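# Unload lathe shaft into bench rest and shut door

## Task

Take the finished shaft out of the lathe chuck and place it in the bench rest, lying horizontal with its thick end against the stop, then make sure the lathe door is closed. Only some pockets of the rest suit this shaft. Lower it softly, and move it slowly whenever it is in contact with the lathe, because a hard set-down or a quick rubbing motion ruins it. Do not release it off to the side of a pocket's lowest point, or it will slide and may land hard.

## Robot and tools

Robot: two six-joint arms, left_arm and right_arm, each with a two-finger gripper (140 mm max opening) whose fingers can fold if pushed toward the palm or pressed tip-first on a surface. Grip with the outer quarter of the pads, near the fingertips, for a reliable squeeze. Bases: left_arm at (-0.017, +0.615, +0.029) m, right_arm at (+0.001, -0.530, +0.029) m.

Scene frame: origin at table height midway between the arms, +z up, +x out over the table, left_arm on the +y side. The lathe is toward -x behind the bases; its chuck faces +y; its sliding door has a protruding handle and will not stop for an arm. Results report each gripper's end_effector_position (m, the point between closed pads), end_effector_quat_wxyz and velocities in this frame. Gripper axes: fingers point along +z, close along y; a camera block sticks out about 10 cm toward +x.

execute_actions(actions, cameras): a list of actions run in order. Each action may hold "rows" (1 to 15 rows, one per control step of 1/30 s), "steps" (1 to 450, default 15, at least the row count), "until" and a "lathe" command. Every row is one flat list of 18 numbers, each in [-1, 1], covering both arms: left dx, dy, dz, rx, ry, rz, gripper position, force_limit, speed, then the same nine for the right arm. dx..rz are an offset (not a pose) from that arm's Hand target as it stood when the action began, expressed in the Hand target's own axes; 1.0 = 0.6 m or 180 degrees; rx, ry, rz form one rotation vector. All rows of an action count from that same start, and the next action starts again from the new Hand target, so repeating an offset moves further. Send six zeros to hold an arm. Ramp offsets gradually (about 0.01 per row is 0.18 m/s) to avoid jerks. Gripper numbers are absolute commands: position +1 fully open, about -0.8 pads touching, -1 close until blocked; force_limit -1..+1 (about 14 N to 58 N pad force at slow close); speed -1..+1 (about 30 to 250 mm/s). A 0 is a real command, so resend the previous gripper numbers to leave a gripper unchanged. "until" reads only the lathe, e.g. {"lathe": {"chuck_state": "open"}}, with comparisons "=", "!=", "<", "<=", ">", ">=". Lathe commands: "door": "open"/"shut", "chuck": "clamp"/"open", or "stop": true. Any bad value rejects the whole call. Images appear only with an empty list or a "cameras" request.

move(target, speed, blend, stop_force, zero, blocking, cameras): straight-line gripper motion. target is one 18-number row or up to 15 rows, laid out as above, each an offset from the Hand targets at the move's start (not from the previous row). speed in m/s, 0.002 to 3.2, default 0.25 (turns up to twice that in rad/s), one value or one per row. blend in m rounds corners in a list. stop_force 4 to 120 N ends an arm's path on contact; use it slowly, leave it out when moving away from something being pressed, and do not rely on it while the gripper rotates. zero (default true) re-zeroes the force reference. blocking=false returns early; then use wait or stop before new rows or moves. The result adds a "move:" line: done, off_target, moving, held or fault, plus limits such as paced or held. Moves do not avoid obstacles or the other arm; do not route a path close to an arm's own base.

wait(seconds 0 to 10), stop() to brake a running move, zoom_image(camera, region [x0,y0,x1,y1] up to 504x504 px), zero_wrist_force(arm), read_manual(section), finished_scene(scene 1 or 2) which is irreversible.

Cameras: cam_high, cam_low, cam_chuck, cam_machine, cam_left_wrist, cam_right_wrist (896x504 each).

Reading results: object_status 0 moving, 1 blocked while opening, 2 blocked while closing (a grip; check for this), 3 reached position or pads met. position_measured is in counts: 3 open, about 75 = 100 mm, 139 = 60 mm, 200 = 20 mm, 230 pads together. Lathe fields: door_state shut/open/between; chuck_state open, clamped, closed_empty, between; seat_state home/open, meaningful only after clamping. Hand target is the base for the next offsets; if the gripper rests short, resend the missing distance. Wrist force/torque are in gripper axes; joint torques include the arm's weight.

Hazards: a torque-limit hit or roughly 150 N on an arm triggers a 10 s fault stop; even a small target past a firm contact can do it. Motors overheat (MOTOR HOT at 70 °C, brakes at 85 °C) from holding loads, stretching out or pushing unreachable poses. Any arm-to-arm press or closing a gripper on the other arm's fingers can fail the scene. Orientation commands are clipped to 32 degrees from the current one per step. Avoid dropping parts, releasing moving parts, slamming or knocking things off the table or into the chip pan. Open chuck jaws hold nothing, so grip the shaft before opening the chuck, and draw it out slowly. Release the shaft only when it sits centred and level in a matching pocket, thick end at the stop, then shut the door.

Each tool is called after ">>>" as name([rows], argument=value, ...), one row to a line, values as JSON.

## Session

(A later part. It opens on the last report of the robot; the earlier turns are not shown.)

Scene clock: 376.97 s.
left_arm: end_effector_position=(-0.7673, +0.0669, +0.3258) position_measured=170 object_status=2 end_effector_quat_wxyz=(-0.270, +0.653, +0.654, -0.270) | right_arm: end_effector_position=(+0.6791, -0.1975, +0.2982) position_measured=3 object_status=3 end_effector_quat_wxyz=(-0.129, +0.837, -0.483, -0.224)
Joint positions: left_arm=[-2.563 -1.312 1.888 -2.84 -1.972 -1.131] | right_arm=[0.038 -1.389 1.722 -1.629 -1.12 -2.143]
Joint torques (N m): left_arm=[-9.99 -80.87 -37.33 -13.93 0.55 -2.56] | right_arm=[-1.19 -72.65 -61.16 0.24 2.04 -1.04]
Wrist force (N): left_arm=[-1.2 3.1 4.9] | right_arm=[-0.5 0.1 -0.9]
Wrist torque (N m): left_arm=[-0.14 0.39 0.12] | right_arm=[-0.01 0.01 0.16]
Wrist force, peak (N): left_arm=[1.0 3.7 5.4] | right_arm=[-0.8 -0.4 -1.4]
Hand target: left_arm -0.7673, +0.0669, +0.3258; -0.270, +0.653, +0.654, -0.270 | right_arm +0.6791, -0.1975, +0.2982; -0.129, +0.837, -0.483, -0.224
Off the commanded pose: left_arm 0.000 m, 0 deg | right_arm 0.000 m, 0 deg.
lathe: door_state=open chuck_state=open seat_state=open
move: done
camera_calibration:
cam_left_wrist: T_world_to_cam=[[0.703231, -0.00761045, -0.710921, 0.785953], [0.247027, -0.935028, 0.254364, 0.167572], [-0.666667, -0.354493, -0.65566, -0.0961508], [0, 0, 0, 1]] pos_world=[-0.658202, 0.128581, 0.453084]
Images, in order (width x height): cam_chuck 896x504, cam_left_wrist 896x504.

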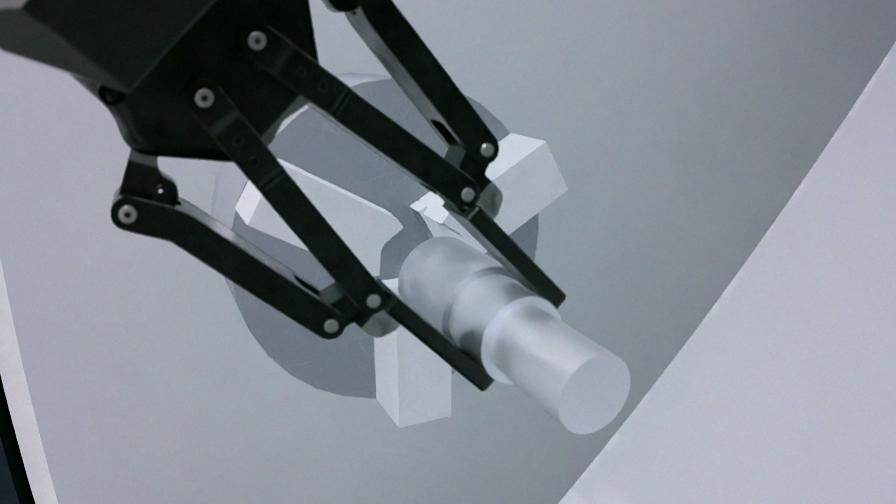

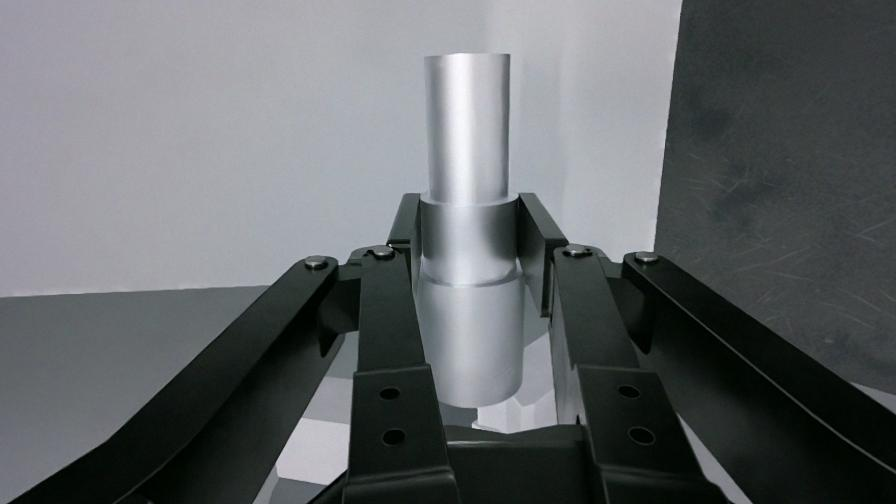

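>>> move([
  [0.0383,0.0153,-0.3312,0,0,0,-1,0.3,-1,0,0,0,0,0,0,1,1,1],
  [-0.0617,0.4983,-0.955,-0.0999,-0.0063,-0.0151,-1,0.3,-1,0,0,0,0,0,0,1,1,1],
], speed=[0.15,0.3], blend=0.05, cameras=["cam_machine","cam_left_wrist"])

Scene clock: 398.57 s.
left_arm: end_effector_position=(-0.1512, +0.0302, +0.5206) position_measured=170 object_status=2 end_effector_quat_wxyz=(-0.164, +0.669, +0.706, -0.165) | right_arm: end_effector_position=(+0.6791, -0.1975, +0.2982) position_measured=3 object_status=3 end_effector_quat_wxyz=(-0.129, +0.837, -0.483, -0.224)
Joint positions: left_arm=[-1.85 -1.794 1.795 -1.719 -2.018 -0.358] | right_arm=[0.038 -1.389 1.722 -1.629 -1.12 -2.143]
Joint torques (N m): left_arm=[10.76 -22.71 -73.3 -0.37 0.02 2.56] | right_arm=[0.16 -70.95 -61.2 0.28 1.92 -0.6]
Wrist force (N): left_arm=[-1.4 1.6 5.5] | right_arm=[-0.7 -0.2 -0.6]
Wrist torque (N m): left_arm=[-0.20 0.37 -0.11] | right_arm=[-0.08 0.05 0.16]
Wrist force, peak (N): left_arm=[-0.3 2.3 7.4] | right_arm=[-1.2 -0.8 -0.9]
Hand target: left_arm -0.1511, +0.0302, +0.5206; -0.164, +0.669, +0.706, -0.165 | right_arm +0.6791, -0.1975, +0.2982; -0.129, +0.837, -0.483, -0.224
Off the commanded pose: left_arm 0.000 m, 0 deg | right_arm 0.000 m, 0 deg.
lathe: door_state=open chuck_state=open seat_state=open
move: done
camera_calibration:
cam_left_wrist: T_world_to_cam=[[0.88754, 0.0420623, -0.458806, 0.385994], [0.202812, -0.92982, 0.307087, -0.102824], [-0.41369, -0.365604, -0.833783, 0.560634], [0, 0, 0, 1]] pos_world=[-0.0898026, 0.0931268, 0.67612]
Images, in order (width x height): cam_machine 896x504, cam_left_wrist 896x504.

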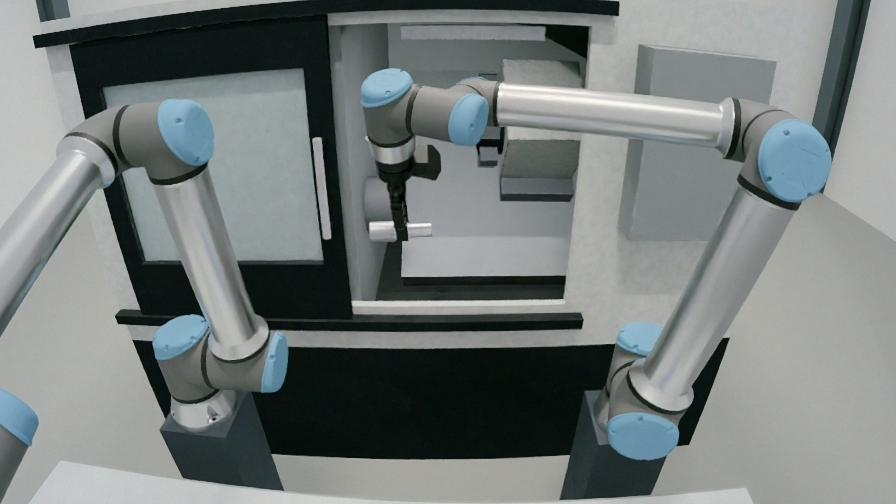

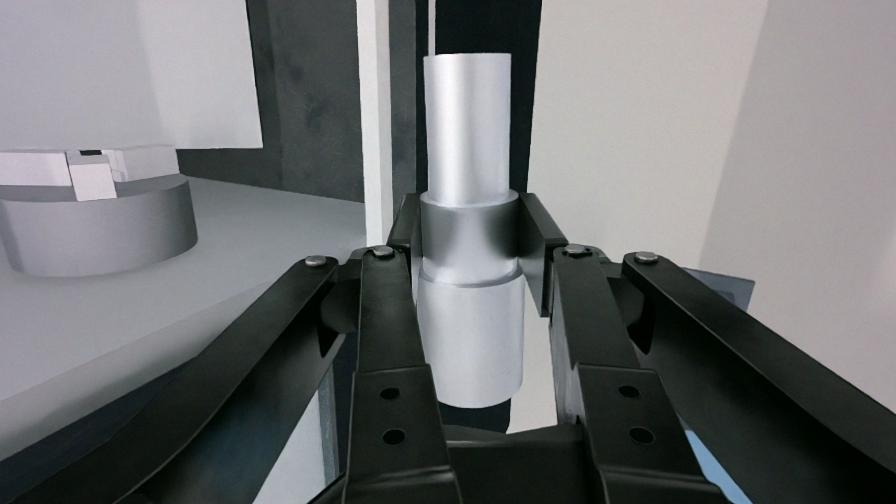

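>>> move([
  [-0.028,0.538,-0.048,-0.0749,-0.0047,-0.0114,-1,0.3,-1,0,0,0,0,0,0,1,1,1],
  [0.1747,0.9602,0.0022,-0.1498,-0.0094,-0.0227,-1,0.3,-1,0,0,0,0,0,0,1,1,1],
], speed=[0.3,0.25], blend=0.08, cameras=[])

>>> execute_actions([
  {"lathe":{"door":"shut"},"steps":6},
], cameras=["cam_high","cam_low","cam_left_wrist","cam_right_wrist"])

>>> zoom_image(camera="cam_low", region=[560, 130, 740, 300])

>>> zoom_image(camera="cam_high", region=[490, 60, 640, 270])

Scene clock: 412.10 s.
left_arm: end_effector_position=(+0.3560, +0.1638, +0.2601) position_measured=170 object_status=2 end_effector_quat_wxyz=(+0.001, +0.661, +0.750, +0.001) | right_arm: end_effector_position=(+0.6791, -0.1975, +0.2982) position_measured=3 object_status=3 end_effector_quat_wxyz=(-0.129, +0.837, -0.483, -0.224)
Joint positions: left_arm=[-1.192 -1.72 2.106 -1.957 -1.569 0.261] | right_arm=[0.038 -1.389 1.722 -1.629 -1.12 -2.143]
Joint torques (N m): left_arm=[10.66 -25.78 -39.84 -11.15 1.24 2.61] | right_arm=[-0.04 -70.61 -60.59 0.03 2.06 -0.38]
Wrist force (N): left_arm=[-1.8 -0.5 5.3] | right_arm=[-0.4 0.1 -0.8]
Wrist torque (N m): left_arm=[-0.14 0.48 -0.10] | right_arm=[-0.02 -0.01 0.16]
Wrist force, peak (N): left_arm=[-0.6 1.2 7.0] | right_arm=[-0.9 -0.3 -1.2]
Hand target: left_arm +0.3560, +0.1638, +0.2601; +0.001, +0.661, +0.750, +0.001 | right_arm +0.6791, -0.1975, +0.2982; -0.129, +0.837, -0.483, -0.224
Off the commanded pose: left_arm 0.000 m, 0 deg | right_arm 0.000 m, 0 deg.
lathe: door_state=open chuck_state=open seat_state=open
move: done
No camera images: "cameras" was empty.

Scene clock: 412.50 s.
left_arm: end_effector_position=(+0.3560, +0.1638, +0.2601) position_measured=170 object_status=2 end_effector_quat_wxyz=(+0.001, +0.661, +0.750, +0.001) | right_arm: end_effector_position=(+0.6791, -0.1975, +0.2982) position_measured=3 object_status=3 end_effector_quat_wxyz=(-0.129, +0.837, -0.483, -0.224)
Joint positions: left_arm=[-1.192 -1.72 2.106 -1.957 -1.569 0.261] | right_arm=[0.038 -1.389 1.722 -1.629 -1.12 -2.143]
Joint torques (N m): left_arm=[12.37 -25.26 -39.93 -11.29 1.29 2.67] | right_arm=[0.17 -71.56 -60.79 0.17 2.05 -0.48]
Wrist force (N): left_arm=[-1.8 -0.4 5.2] | right_arm=[-0.7 -0.2 -0.8]
Wrist torque (N m): left_arm=[-0.11 0.46 -0.09] | right_arm=[-0.08 0.06 0.16]
Wrist force, peak (N): left_arm=[-1.8 -0.4 5.6] | right_arm=[-0.4 -0.4 -1.0]
Hand target: left_arm +0.3560, +0.1638, +0.2601; +0.001, +0.661, +0.750, +0.001 | right_arm +0.6791, -0.1975, +0.2982; -0.129, +0.837, -0.483, -0.224
Tool commands: left_gripper/position=-1.0 left_gripper/force_limit=+0.3 left_gripper/speed=-1.0 right_gripper/position=+1.0 right_gripper/force_limit=+1.0 right_gripper/speed=+1.0
Off the commanded pose: left_arm 0.000 m, 0 deg | right_arm 0.000 m, 0 deg.
lathe: door_state=between chuck_state=open seat_state=open
camera_calibration:
cam_left_wrist: T_world_to_cam=[[0.993063, 0.117468, -0.00525402, -0.357163], [0.111692, -0.928371, 0.354475, 0.0184192], [0.0367619, -0.352602, -0.935051, 0.465968], [0, 0, 0, 1]] pos_world=[0.335499, 0.223357, 0.427298]
cam_right_wrist: T_world_to_cam=[[-0.855262, -0.518191, 0.00216347, 0.484065], [-0.326939, 0.542835, 0.77359, 0.0945587], [-0.402041, 0.660915, -0.633683, 0.773187], [0, 0, 0, 1]] pos_world=[0.755771, -0.311502, 0.415759]
Images, in order (width x height): cam_high 896x504, cam_low 896x504, cam_left_wrist 896x504, cam_right_wrist 896x504.

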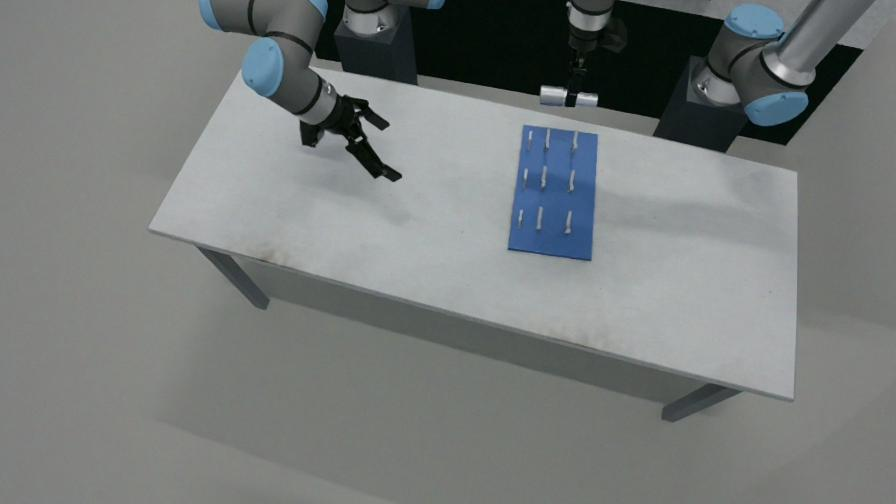

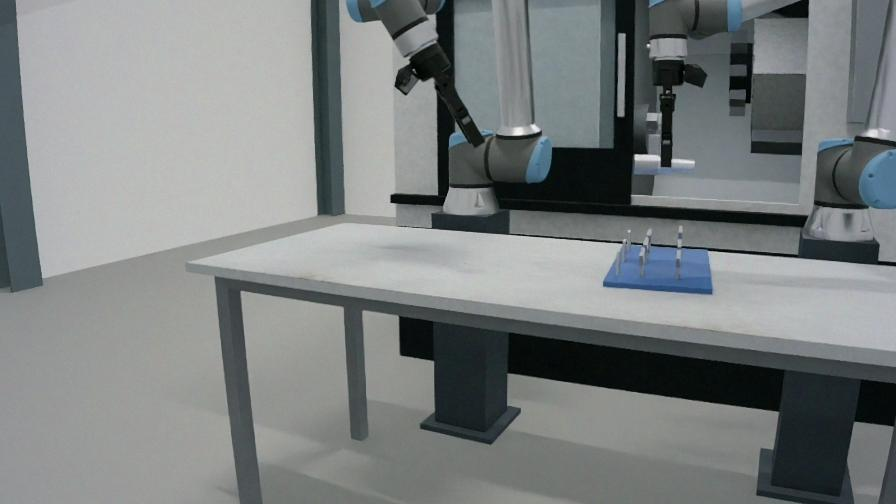

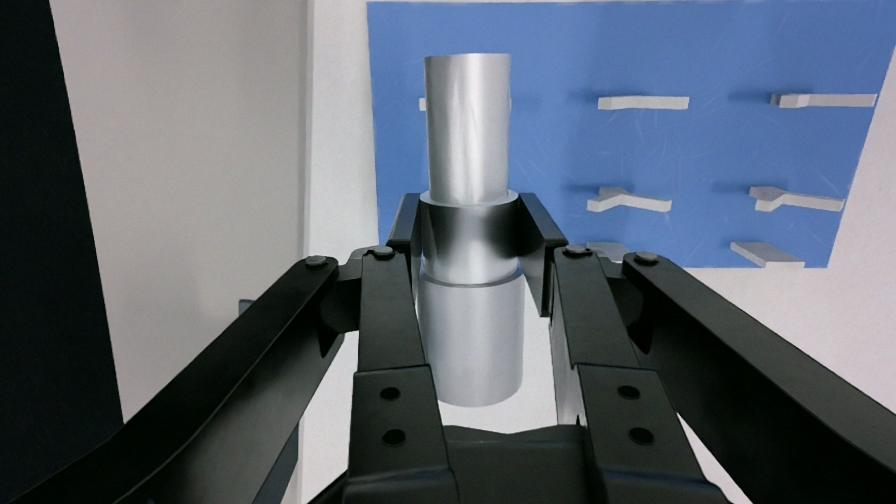

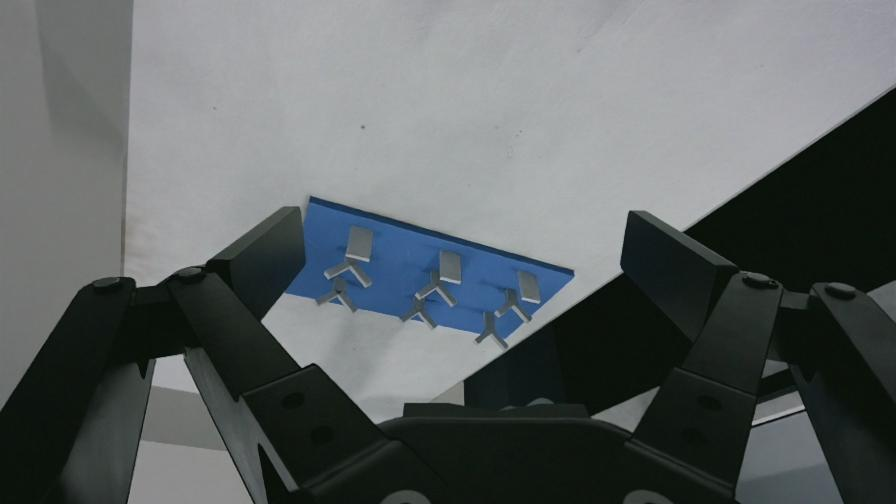

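Scaled by 2.800 from the camera's 896x504 image, which has a finer 1280x720 frame.

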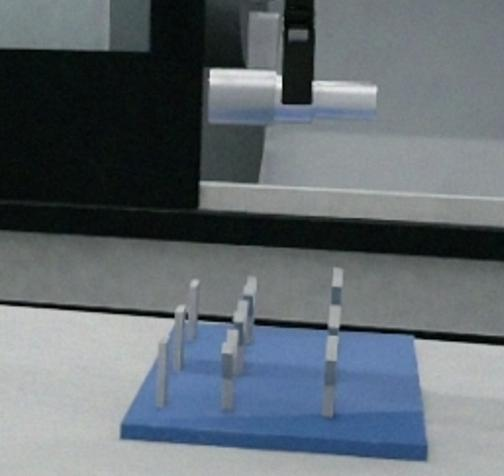

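Scaled by 2.400 from the camera's 896x504 image, which has a finer 1280x720 frame.

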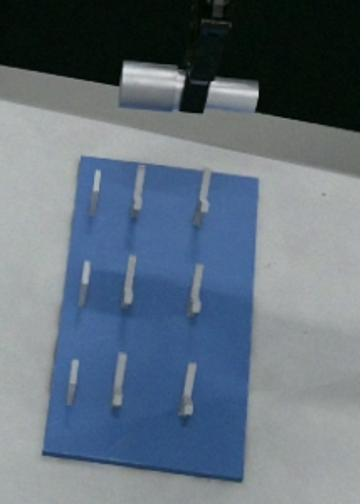

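>>> zoom_image(camera="cam_left_wrist", region=[560, 70, 860, 290])

>>> zoom_image(camera="cam_left_wrist", region=[400, 40, 640, 200])

Scaled by 1.680 from the camera's 896x504 image, which has a finer 1280x720 frame.

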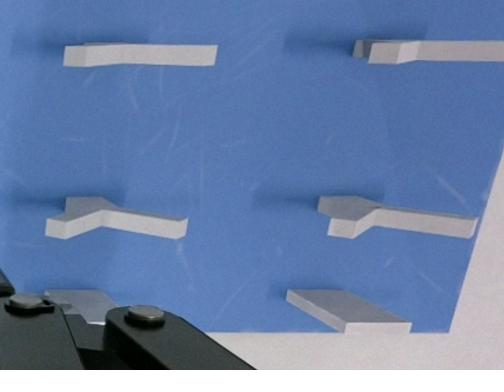

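Scaled by 2.100 from the camera's 896x504 image, which has a finer 1280x720 frame.

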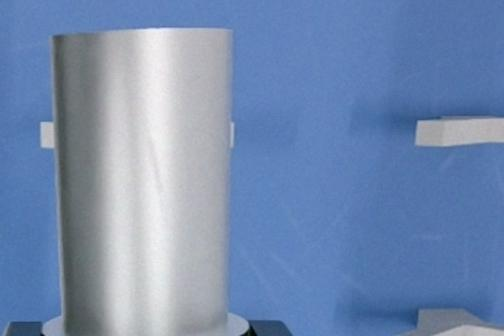

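>>> move(target=[-0.0183,0.0083,0.225,0,0,0,-1,0.3,-1,0,0,0,0,0,0,1,1,1], speed=0.12, cameras=["cam_high","cam_low","cam_left_wrist","cam_right_wrist"])

>>> zoom_image(camera="cam_right_wrist", region=[400, 180, 620, 360])

>>> zoom_image(camera="cam_low", region=[560, 130, 740, 300])

>>> zoom_image(camera="cam_left_wrist", region=[330, 20, 620, 240])

Scene clock: 462.27 s.
left_arm: end_effector_position=(+0.3626, +0.1536, +0.1252) position_measured=170 object_status=2 end_effector_quat_wxyz=(+0.001, +0.661, +0.750, +0.001) | right_arm: end_effector_position=(+0.6791, -0.1975, +0.2982) position_measured=3 object_status=3 end_effector_quat_wxyz=(-0.129, +0.837, -0.483, -0.224)
Joint positions: left_arm=[-1.188 -1.563 2.237 -2.246 -1.569 0.265] | right_arm=[0.038 -1.389 1.722 -1.629 -1.12 -2.143]
Joint torques (N m): left_arm=[10.87 -30.93 -32.59 -11.39 0.21 2.53] | right_arm=[-1.59 -67.62 -60.61 0.01 2.1 0.23]
Wrist force (N): left_arm=[-2.2 -0.1 5.2] | right_arm=[-0.2 -0.1 -0.6]
Wrist torque (N m): left_arm=[-0.03 0.57 -0.09] | right_arm=[-0.06 -0.05 0.16]
Wrist force, peak (N): left_arm=[-1.8 -0.2 7.3] | right_arm=[-1.1 -0.3 -1.3]
Hand target: left_arm +0.3626, +0.1536, +0.1251; +0.001, +0.661, +0.750, +0.001 | right_arm +0.6791, -0.1975, +0.2982; -0.129, +0.837, -0.483, -0.224
Off the commanded pose: left_arm 0.000 m, 0 deg | right_arm 0.000 m, 0 deg.
lathe: door_state=shut chuck_state=open seat_state=open
move: done
camera_calibration:
cam_left_wrist: T_world_to_cam=[[0.993063, 0.117468, -0.00525402, -0.363228], [0.111692, -0.928371, 0.354475, 0.0560313], [0.0367619, -0.352602, -0.935051, 0.33599], [0, 0, 0, 1]] pos_world=[0.342099, 0.213157, 0.292398]
cam_right_wrist: T_world_to_cam=[[-0.855262, -0.518191, 0.00216347, 0.484065], [-0.326939, 0.542835, 0.77359, 0.0945587], [-0.402041, 0.660915, -0.633683, 0.773187], [0, 0, 0, 1]] pos_world=[0.755771, -0.311502, 0.415759]
Images, in order (width x height): cam_high 896x504, cam_low 896x504, cam_left_wrist 896x504, cam_right_wrist 896x504.

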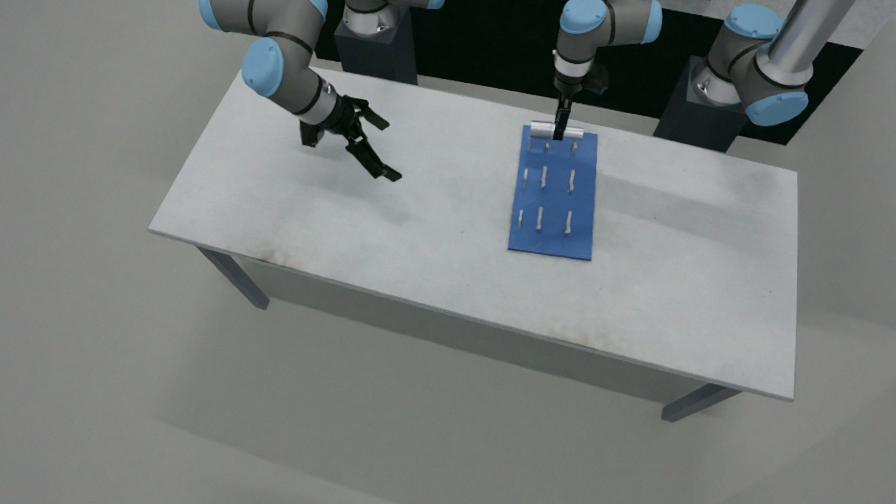

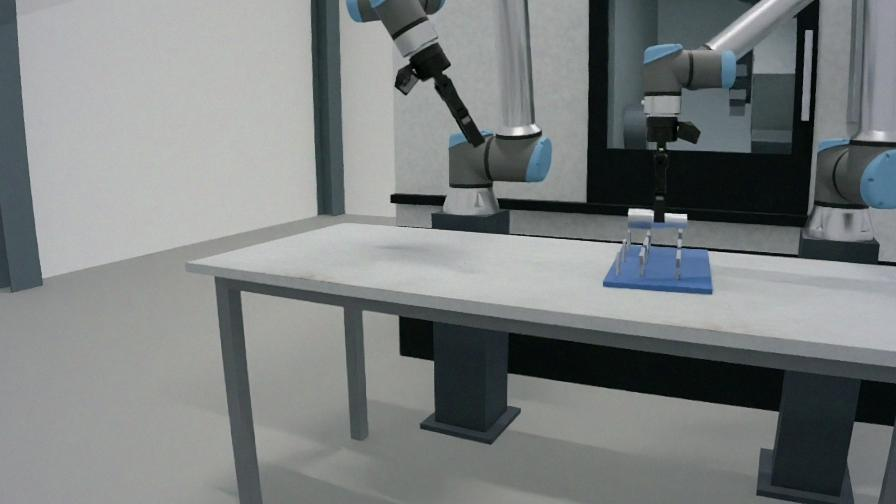

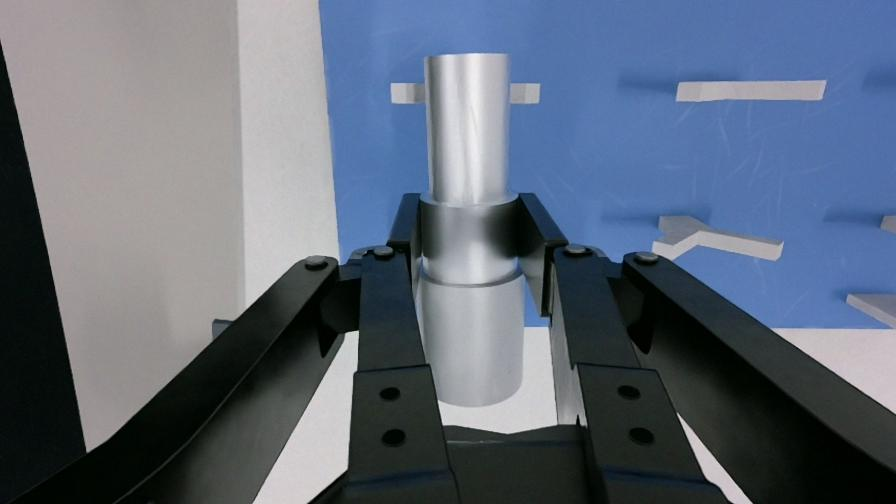

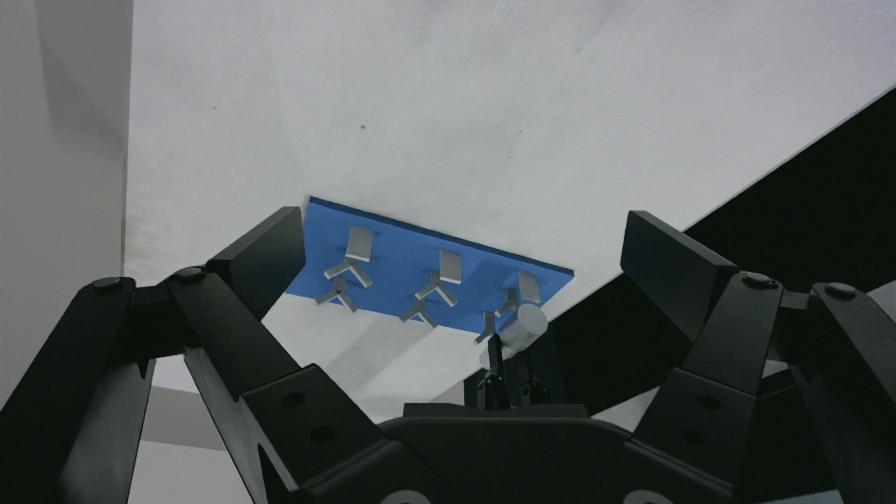

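Scaled by 2.291 from the camera's 896x504 image, which has a finer 1280x720 frame.

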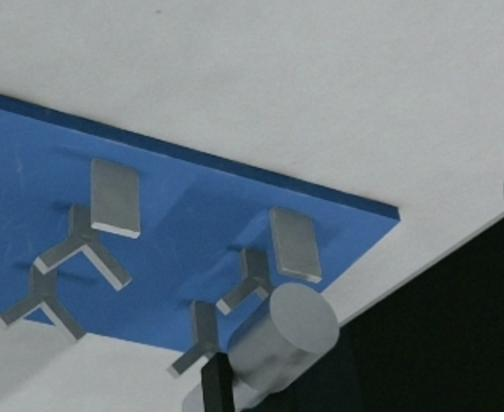

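Scaled by 2.800 from the camera's 896x504 image, which has a finer 1280x720 frame.

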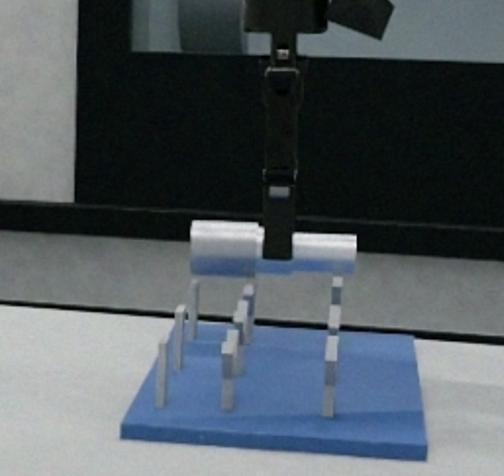

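Scaled by 1.738 from the camera's 896x504 image, which has a finer 1280x720 frame.

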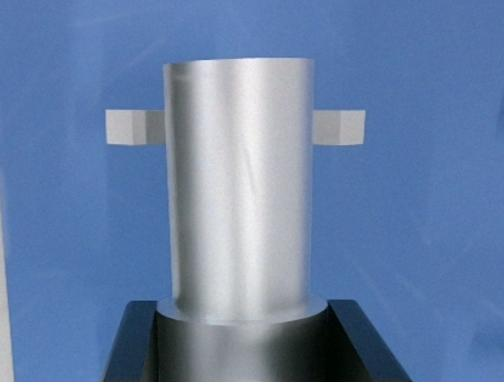

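>>> zoom_image(camera="cam_low", region=[610, 195, 710, 285])

>>> zoom_image(camera="cam_high", region=[510, 100, 610, 200])

>>> zoom_image(camera="cam_right_wrist", region=[460, 250, 580, 380])

Scaled by 5.040 from the camera's 896x504 image, which has a finer 1280x720 frame.

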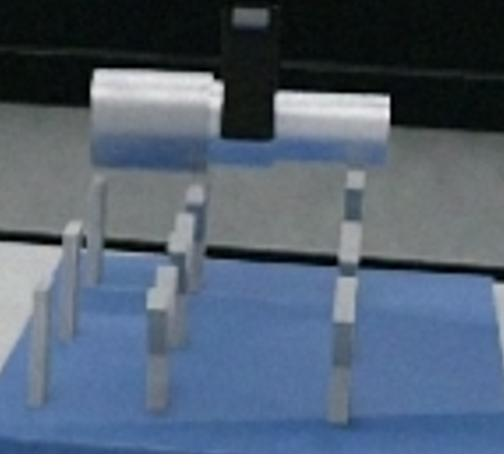

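Scaled by 5.040 from the camera's 896x504 image, which has a finer 1280x720 frame.

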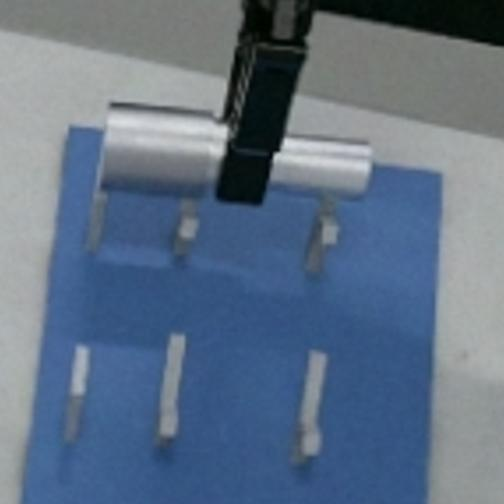

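Scaled by 3.877 from the camera's 896x504 image, which has a finer 1280x720 frame.

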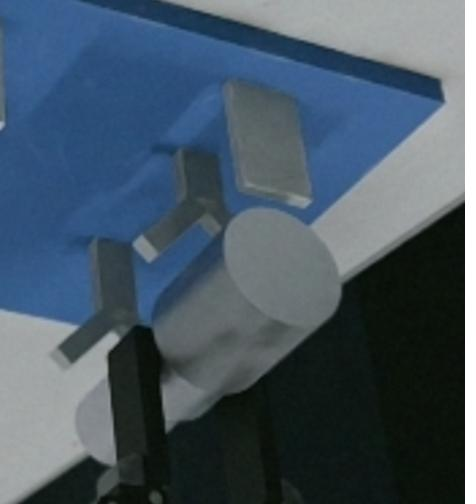

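>>> move(target=[0.0167,-0.0032,0,0,0,0.01,-1,0.3,-1,0,0,0,0,0,0,1,1,1], speed=0.08, cameras=["cam_low","cam_left_wrist","cam_right_wrist","cam_high"])

>>> zoom_image(camera="cam_low", region=[610, 195, 710, 285])

>>> zoom_image(camera="cam_left_wrist", region=[330, 20, 620, 240])

>>> zoom_image(camera="cam_right_wrist", region=[460, 250, 580, 380])

>>> zoom_image(camera="cam_high", region=[510, 100, 610, 200])

Scene clock: 548.03 s.
left_arm: end_effector_position=(+0.3595, +0.1632, +0.1251) position_measured=170 object_status=2 end_effector_quat_wxyz=(+0.001, +0.673, +0.740, +0.001) | right_arm: end_effector_position=(+0.6791, -0.1975, +0.2982) position_measured=3 object_status=3 end_effector_quat_wxyz=(-0.129, +0.837, -0.483, -0.224)
Joint positions: left_arm=[-1.187 -1.579 2.254 -2.246 -1.569 0.298] | right_arm=[0.038 -1.389 1.722 -1.629 -1.12 -2.143]
Joint torques (N m): left_arm=[11.07 -49.13 -32.11 -10.05 -0.04 2.16] | right_arm=[-1.03 -62.47 -59.96 -0.14 1.97 1.55]
Wrist force (N): left_arm=[-1.8 -0.2 5.5] | right_arm=[-0.6 -0.3 -0.8]
Wrist torque (N m): left_arm=[-0.06 0.48 -0.09] | right_arm=[-0.10 0.06 0.15]
Wrist force, peak (N): left_arm=[-2.6 -0.5 5.7] | right_arm=[-1.1 0.1 -1.3]
Hand target: left_arm +0.3594, +0.1633, +0.1251; +0.001, +0.673, +0.740, +0.001 | right_arm +0.6791, -0.1975, +0.2982; -0.129, +0.837, -0.483, -0.224
Off the commanded pose: left_arm 0.000 m, 0 deg | right_arm 0.000 m, 0 deg.
lathe: door_state=shut chuck_state=open seat_state=open
move: done
camera_calibration:
cam_left_wrist: T_world_to_cam=[[0.996254, 0.0863099, -0.00530882, -0.357254], [0.0825827, -0.931432, 0.354423, 0.0763296], [0.0256454, -0.353533, -0.93507, 0.343554], [0, 0, 0, 1]] pos_world=[0.340802, 0.223388, 0.292298]
cam_right_wrist: T_world_to_cam=[[-0.855262, -0.518191, 0.00216347, 0.484065], [-0.326939, 0.542835, 0.77359, 0.0945587], [-0.402041, 0.660915, -0.633683, 0.773187], [0, 0, 0, 1]] pos_world=[0.755771, -0.311502, 0.415759]
Images, in order (width x height): cam_high 896x504, cam_low 896x504, cam_left_wrist 896x504, cam_right_wrist 896x504.

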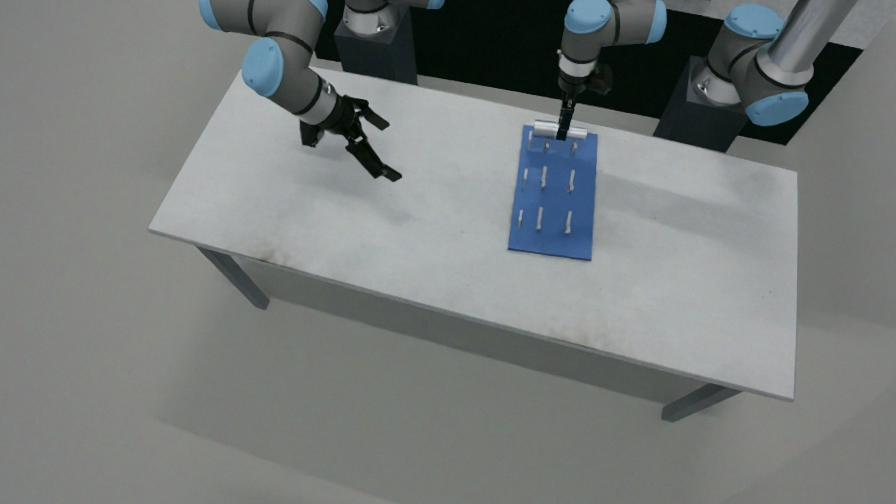

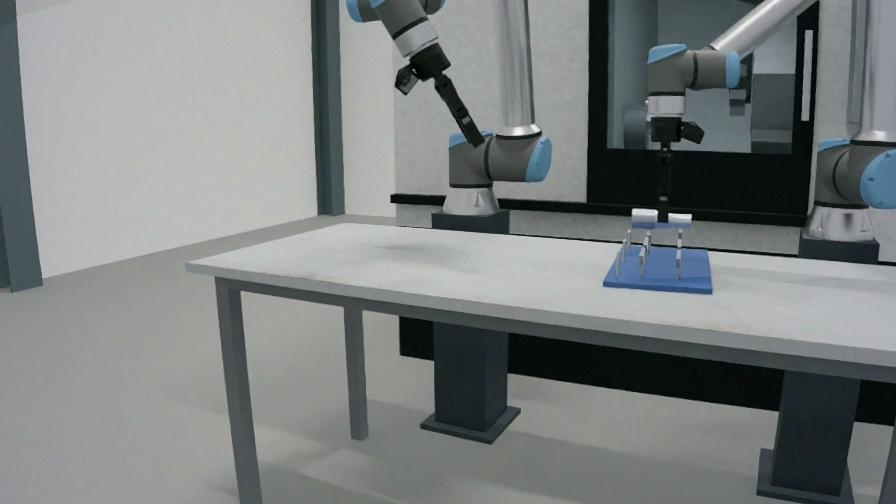

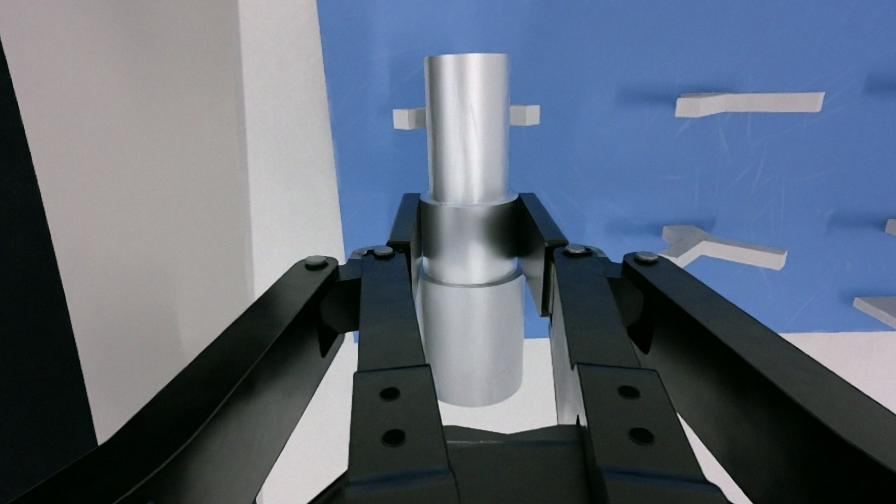

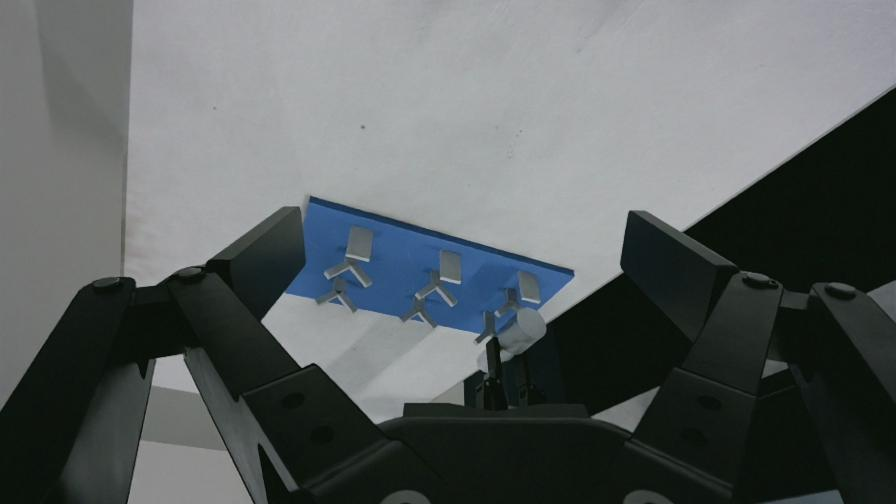

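Scaled by 5.040 from the camera's 896x504 image, which has a finer 1280x720 frame.

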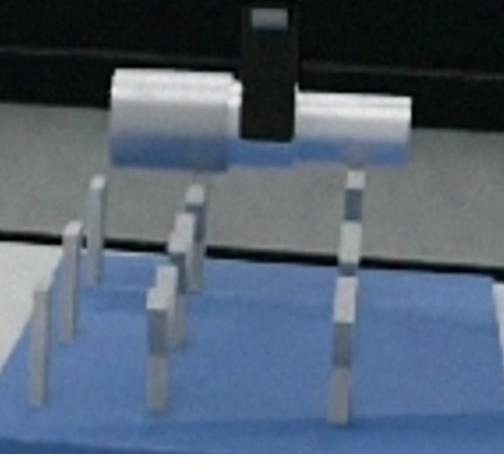

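Scaled by 1.738 from the camera's 896x504 image, which has a finer 1280x720 frame.

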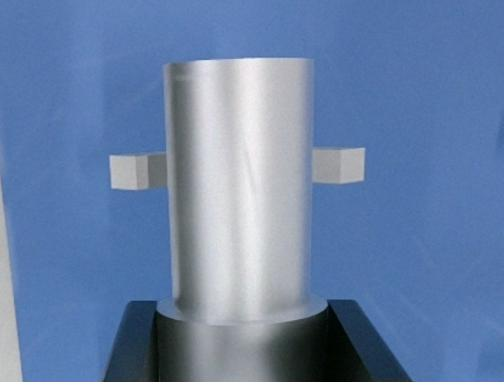

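Scaled by 3.877 from the camera's 896x504 image, which has a finer 1280x720 frame.

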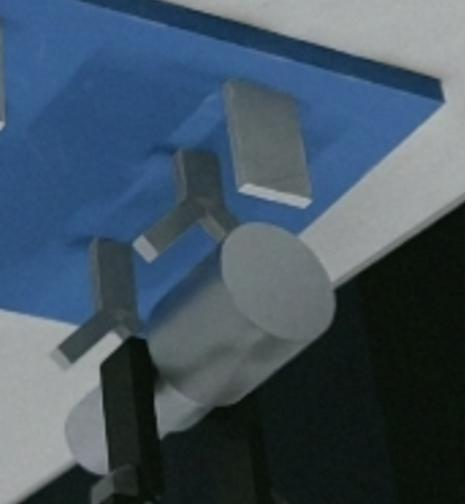

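Scaled by 5.040 from the camera's 896x504 image, which has a finer 1280x720 frame.

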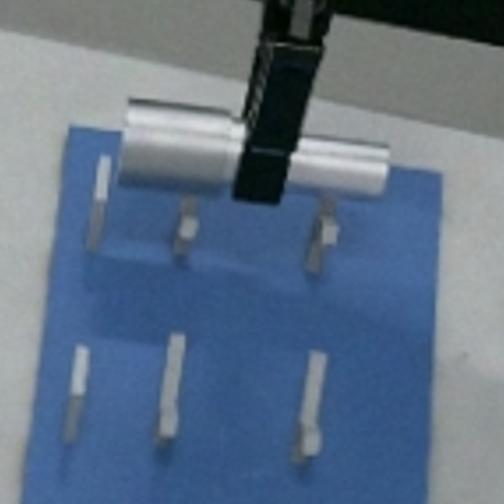

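>>> move(target=[0,0,0.0175,0,0,0,-1,0.3,-1,0,0,0,0,0,0,1,1,1], speed=0.02, stop_force=5, cameras=["cam_low","cam_left_wrist","cam_right_wrist"])

>>> zoom_image(camera="cam_low", region=[610, 195, 710, 285])

>>> zoom_image(camera="cam_right_wrist", region=[460, 250, 580, 380])

>>> zoom_image(camera="cam_left_wrist", region=[330, 20, 620, 240])

Scene clock: 571.87 s.
left_arm: end_effector_position=(+0.3595, +0.1633, +0.1146) position_measured=170 object_status=2 end_effector_quat_wxyz=(+0.001, +0.673, +0.740, +0.001) | right_arm: end_effector_position=(+0.6791, -0.1975, +0.2982) position_measured=3 object_status=3 end_effector_quat_wxyz=(-0.129, +0.837, -0.483, -0.224)
Joint positions: left_arm=[-1.187 -1.565 2.263 -2.27 -1.569 0.298] | right_arm=[0.038 -1.389 1.722 -1.629 -1.12 -2.143]
Joint torques (N m): left_arm=[11.89 -31.83 -31.64 -11.3 -0.59 2.55] | right_arm=[-0.67 -61.18 -60.01 -0.08 2.03 1.88]
Wrist force (N): left_arm=[-1.7 -0.2 5.5] | right_arm=[-0.5 -0.2 -0.5]
Wrist torque (N m): left_arm=[-0.06 0.46 -0.08] | right_arm=[-0.08 0.03 0.16]
Wrist force, peak (N): left_arm=[-1.9 -0.3 6.0] | right_arm=[-1.1 -0.3 -1.0]
Hand target: left_arm +0.3595, +0.1633, +0.1146; +0.001, +0.673, +0.740, +0.001 | right_arm +0.6791, -0.1975, +0.2982; -0.129, +0.837, -0.483, -0.224
Off the commanded pose: left_arm 0.000 m, 0 deg | right_arm 0.000 m, 0 deg.
lathe: door_state=shut chuck_state=open seat_state=open
move: done
camera_calibration:
cam_left_wrist: T_world_to_cam=[[0.996262, 0.0862169, -0.00527413, -0.357311], [0.0824834, -0.93144, 0.354423, 0.0801804], [0.0256447, -0.353533, -0.93507, 0.333772], [0, 0, 0, 1]] pos_world=[0.340802, 0.223489, 0.281798]
cam_right_wrist: T_world_to_cam=[[-0.855262, -0.518191, 0.00216347, 0.484065], [-0.326939, 0.542835, 0.77359, 0.0945587], [-0.402041, 0.660915, -0.633683, 0.773187], [0, 0, 0, 1]] pos_world=[0.755771, -0.311502, 0.415759]
Images, in order (width x height): cam_low 896x504, cam_left_wrist 896x504, cam_right_wrist 896x504.

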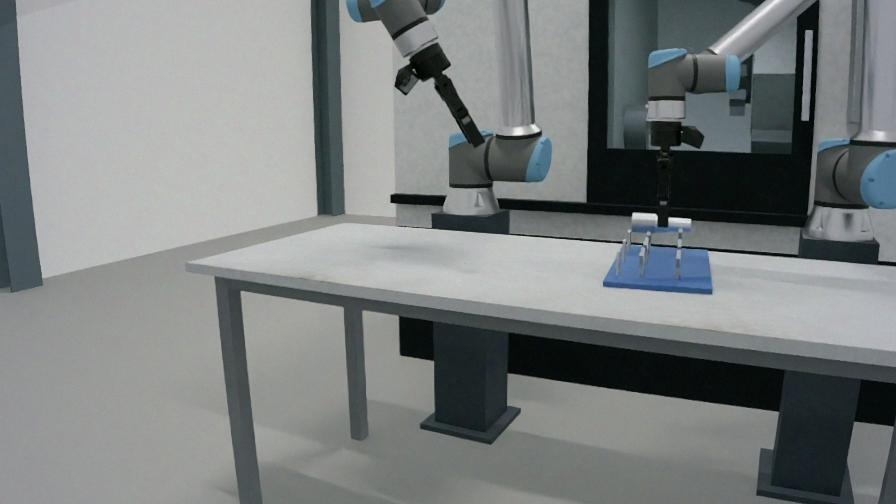

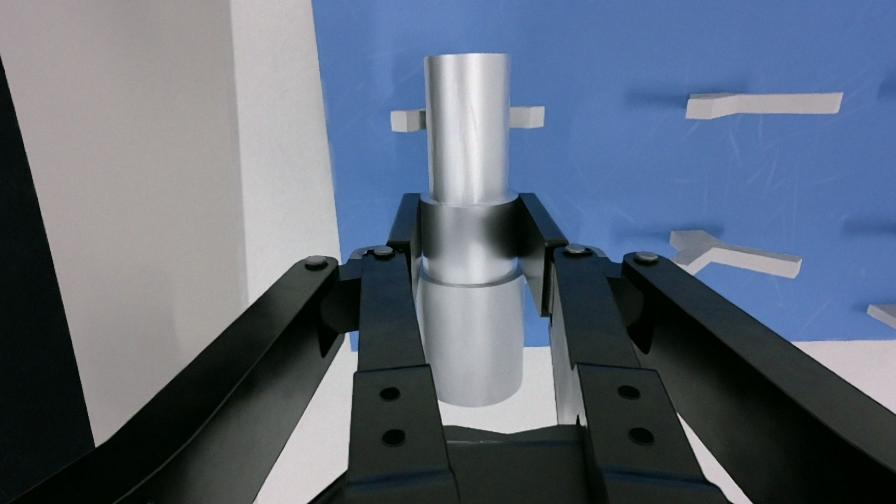

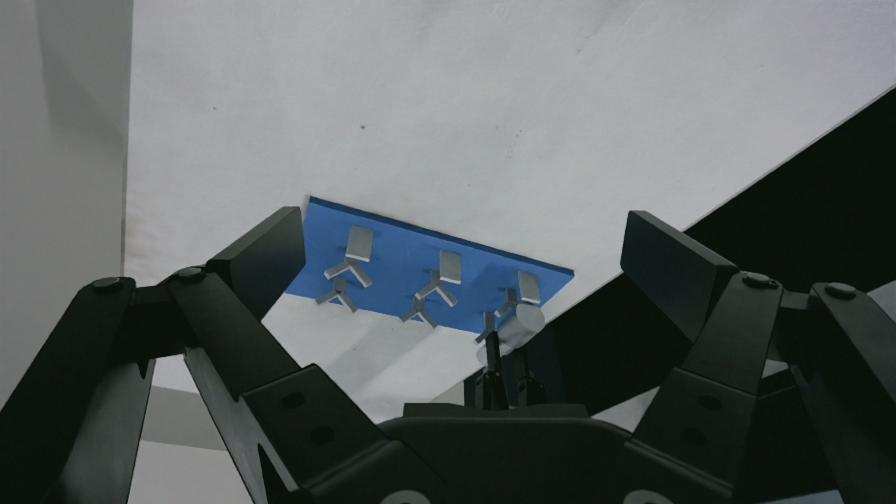

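Scaled by 5.040 from the camera's 896x504 image, which has a finer 1280x720 frame.

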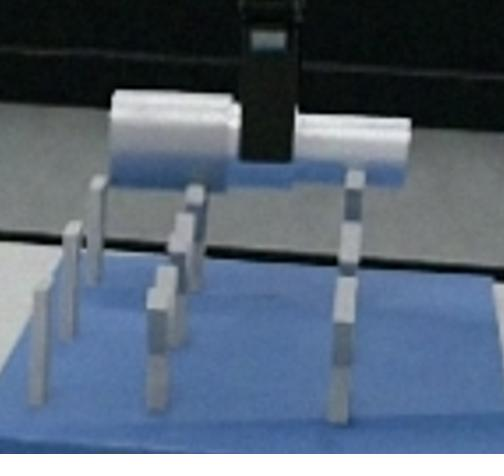

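Scaled by 3.877 from the camera's 896x504 image, which has a finer 1280x720 frame.

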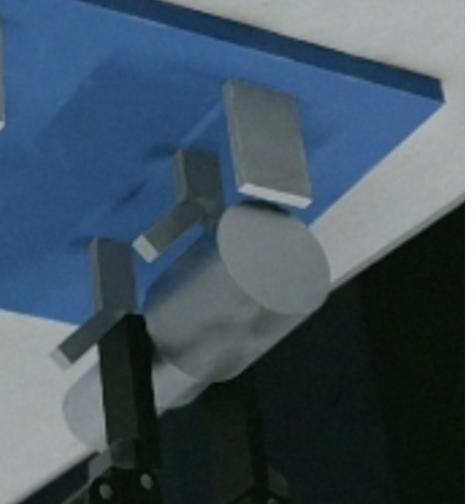

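Scaled by 1.738 from the camera's 896x504 image, which has a finer 1280x720 frame.

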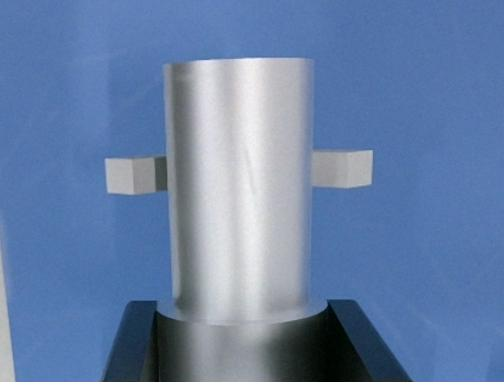

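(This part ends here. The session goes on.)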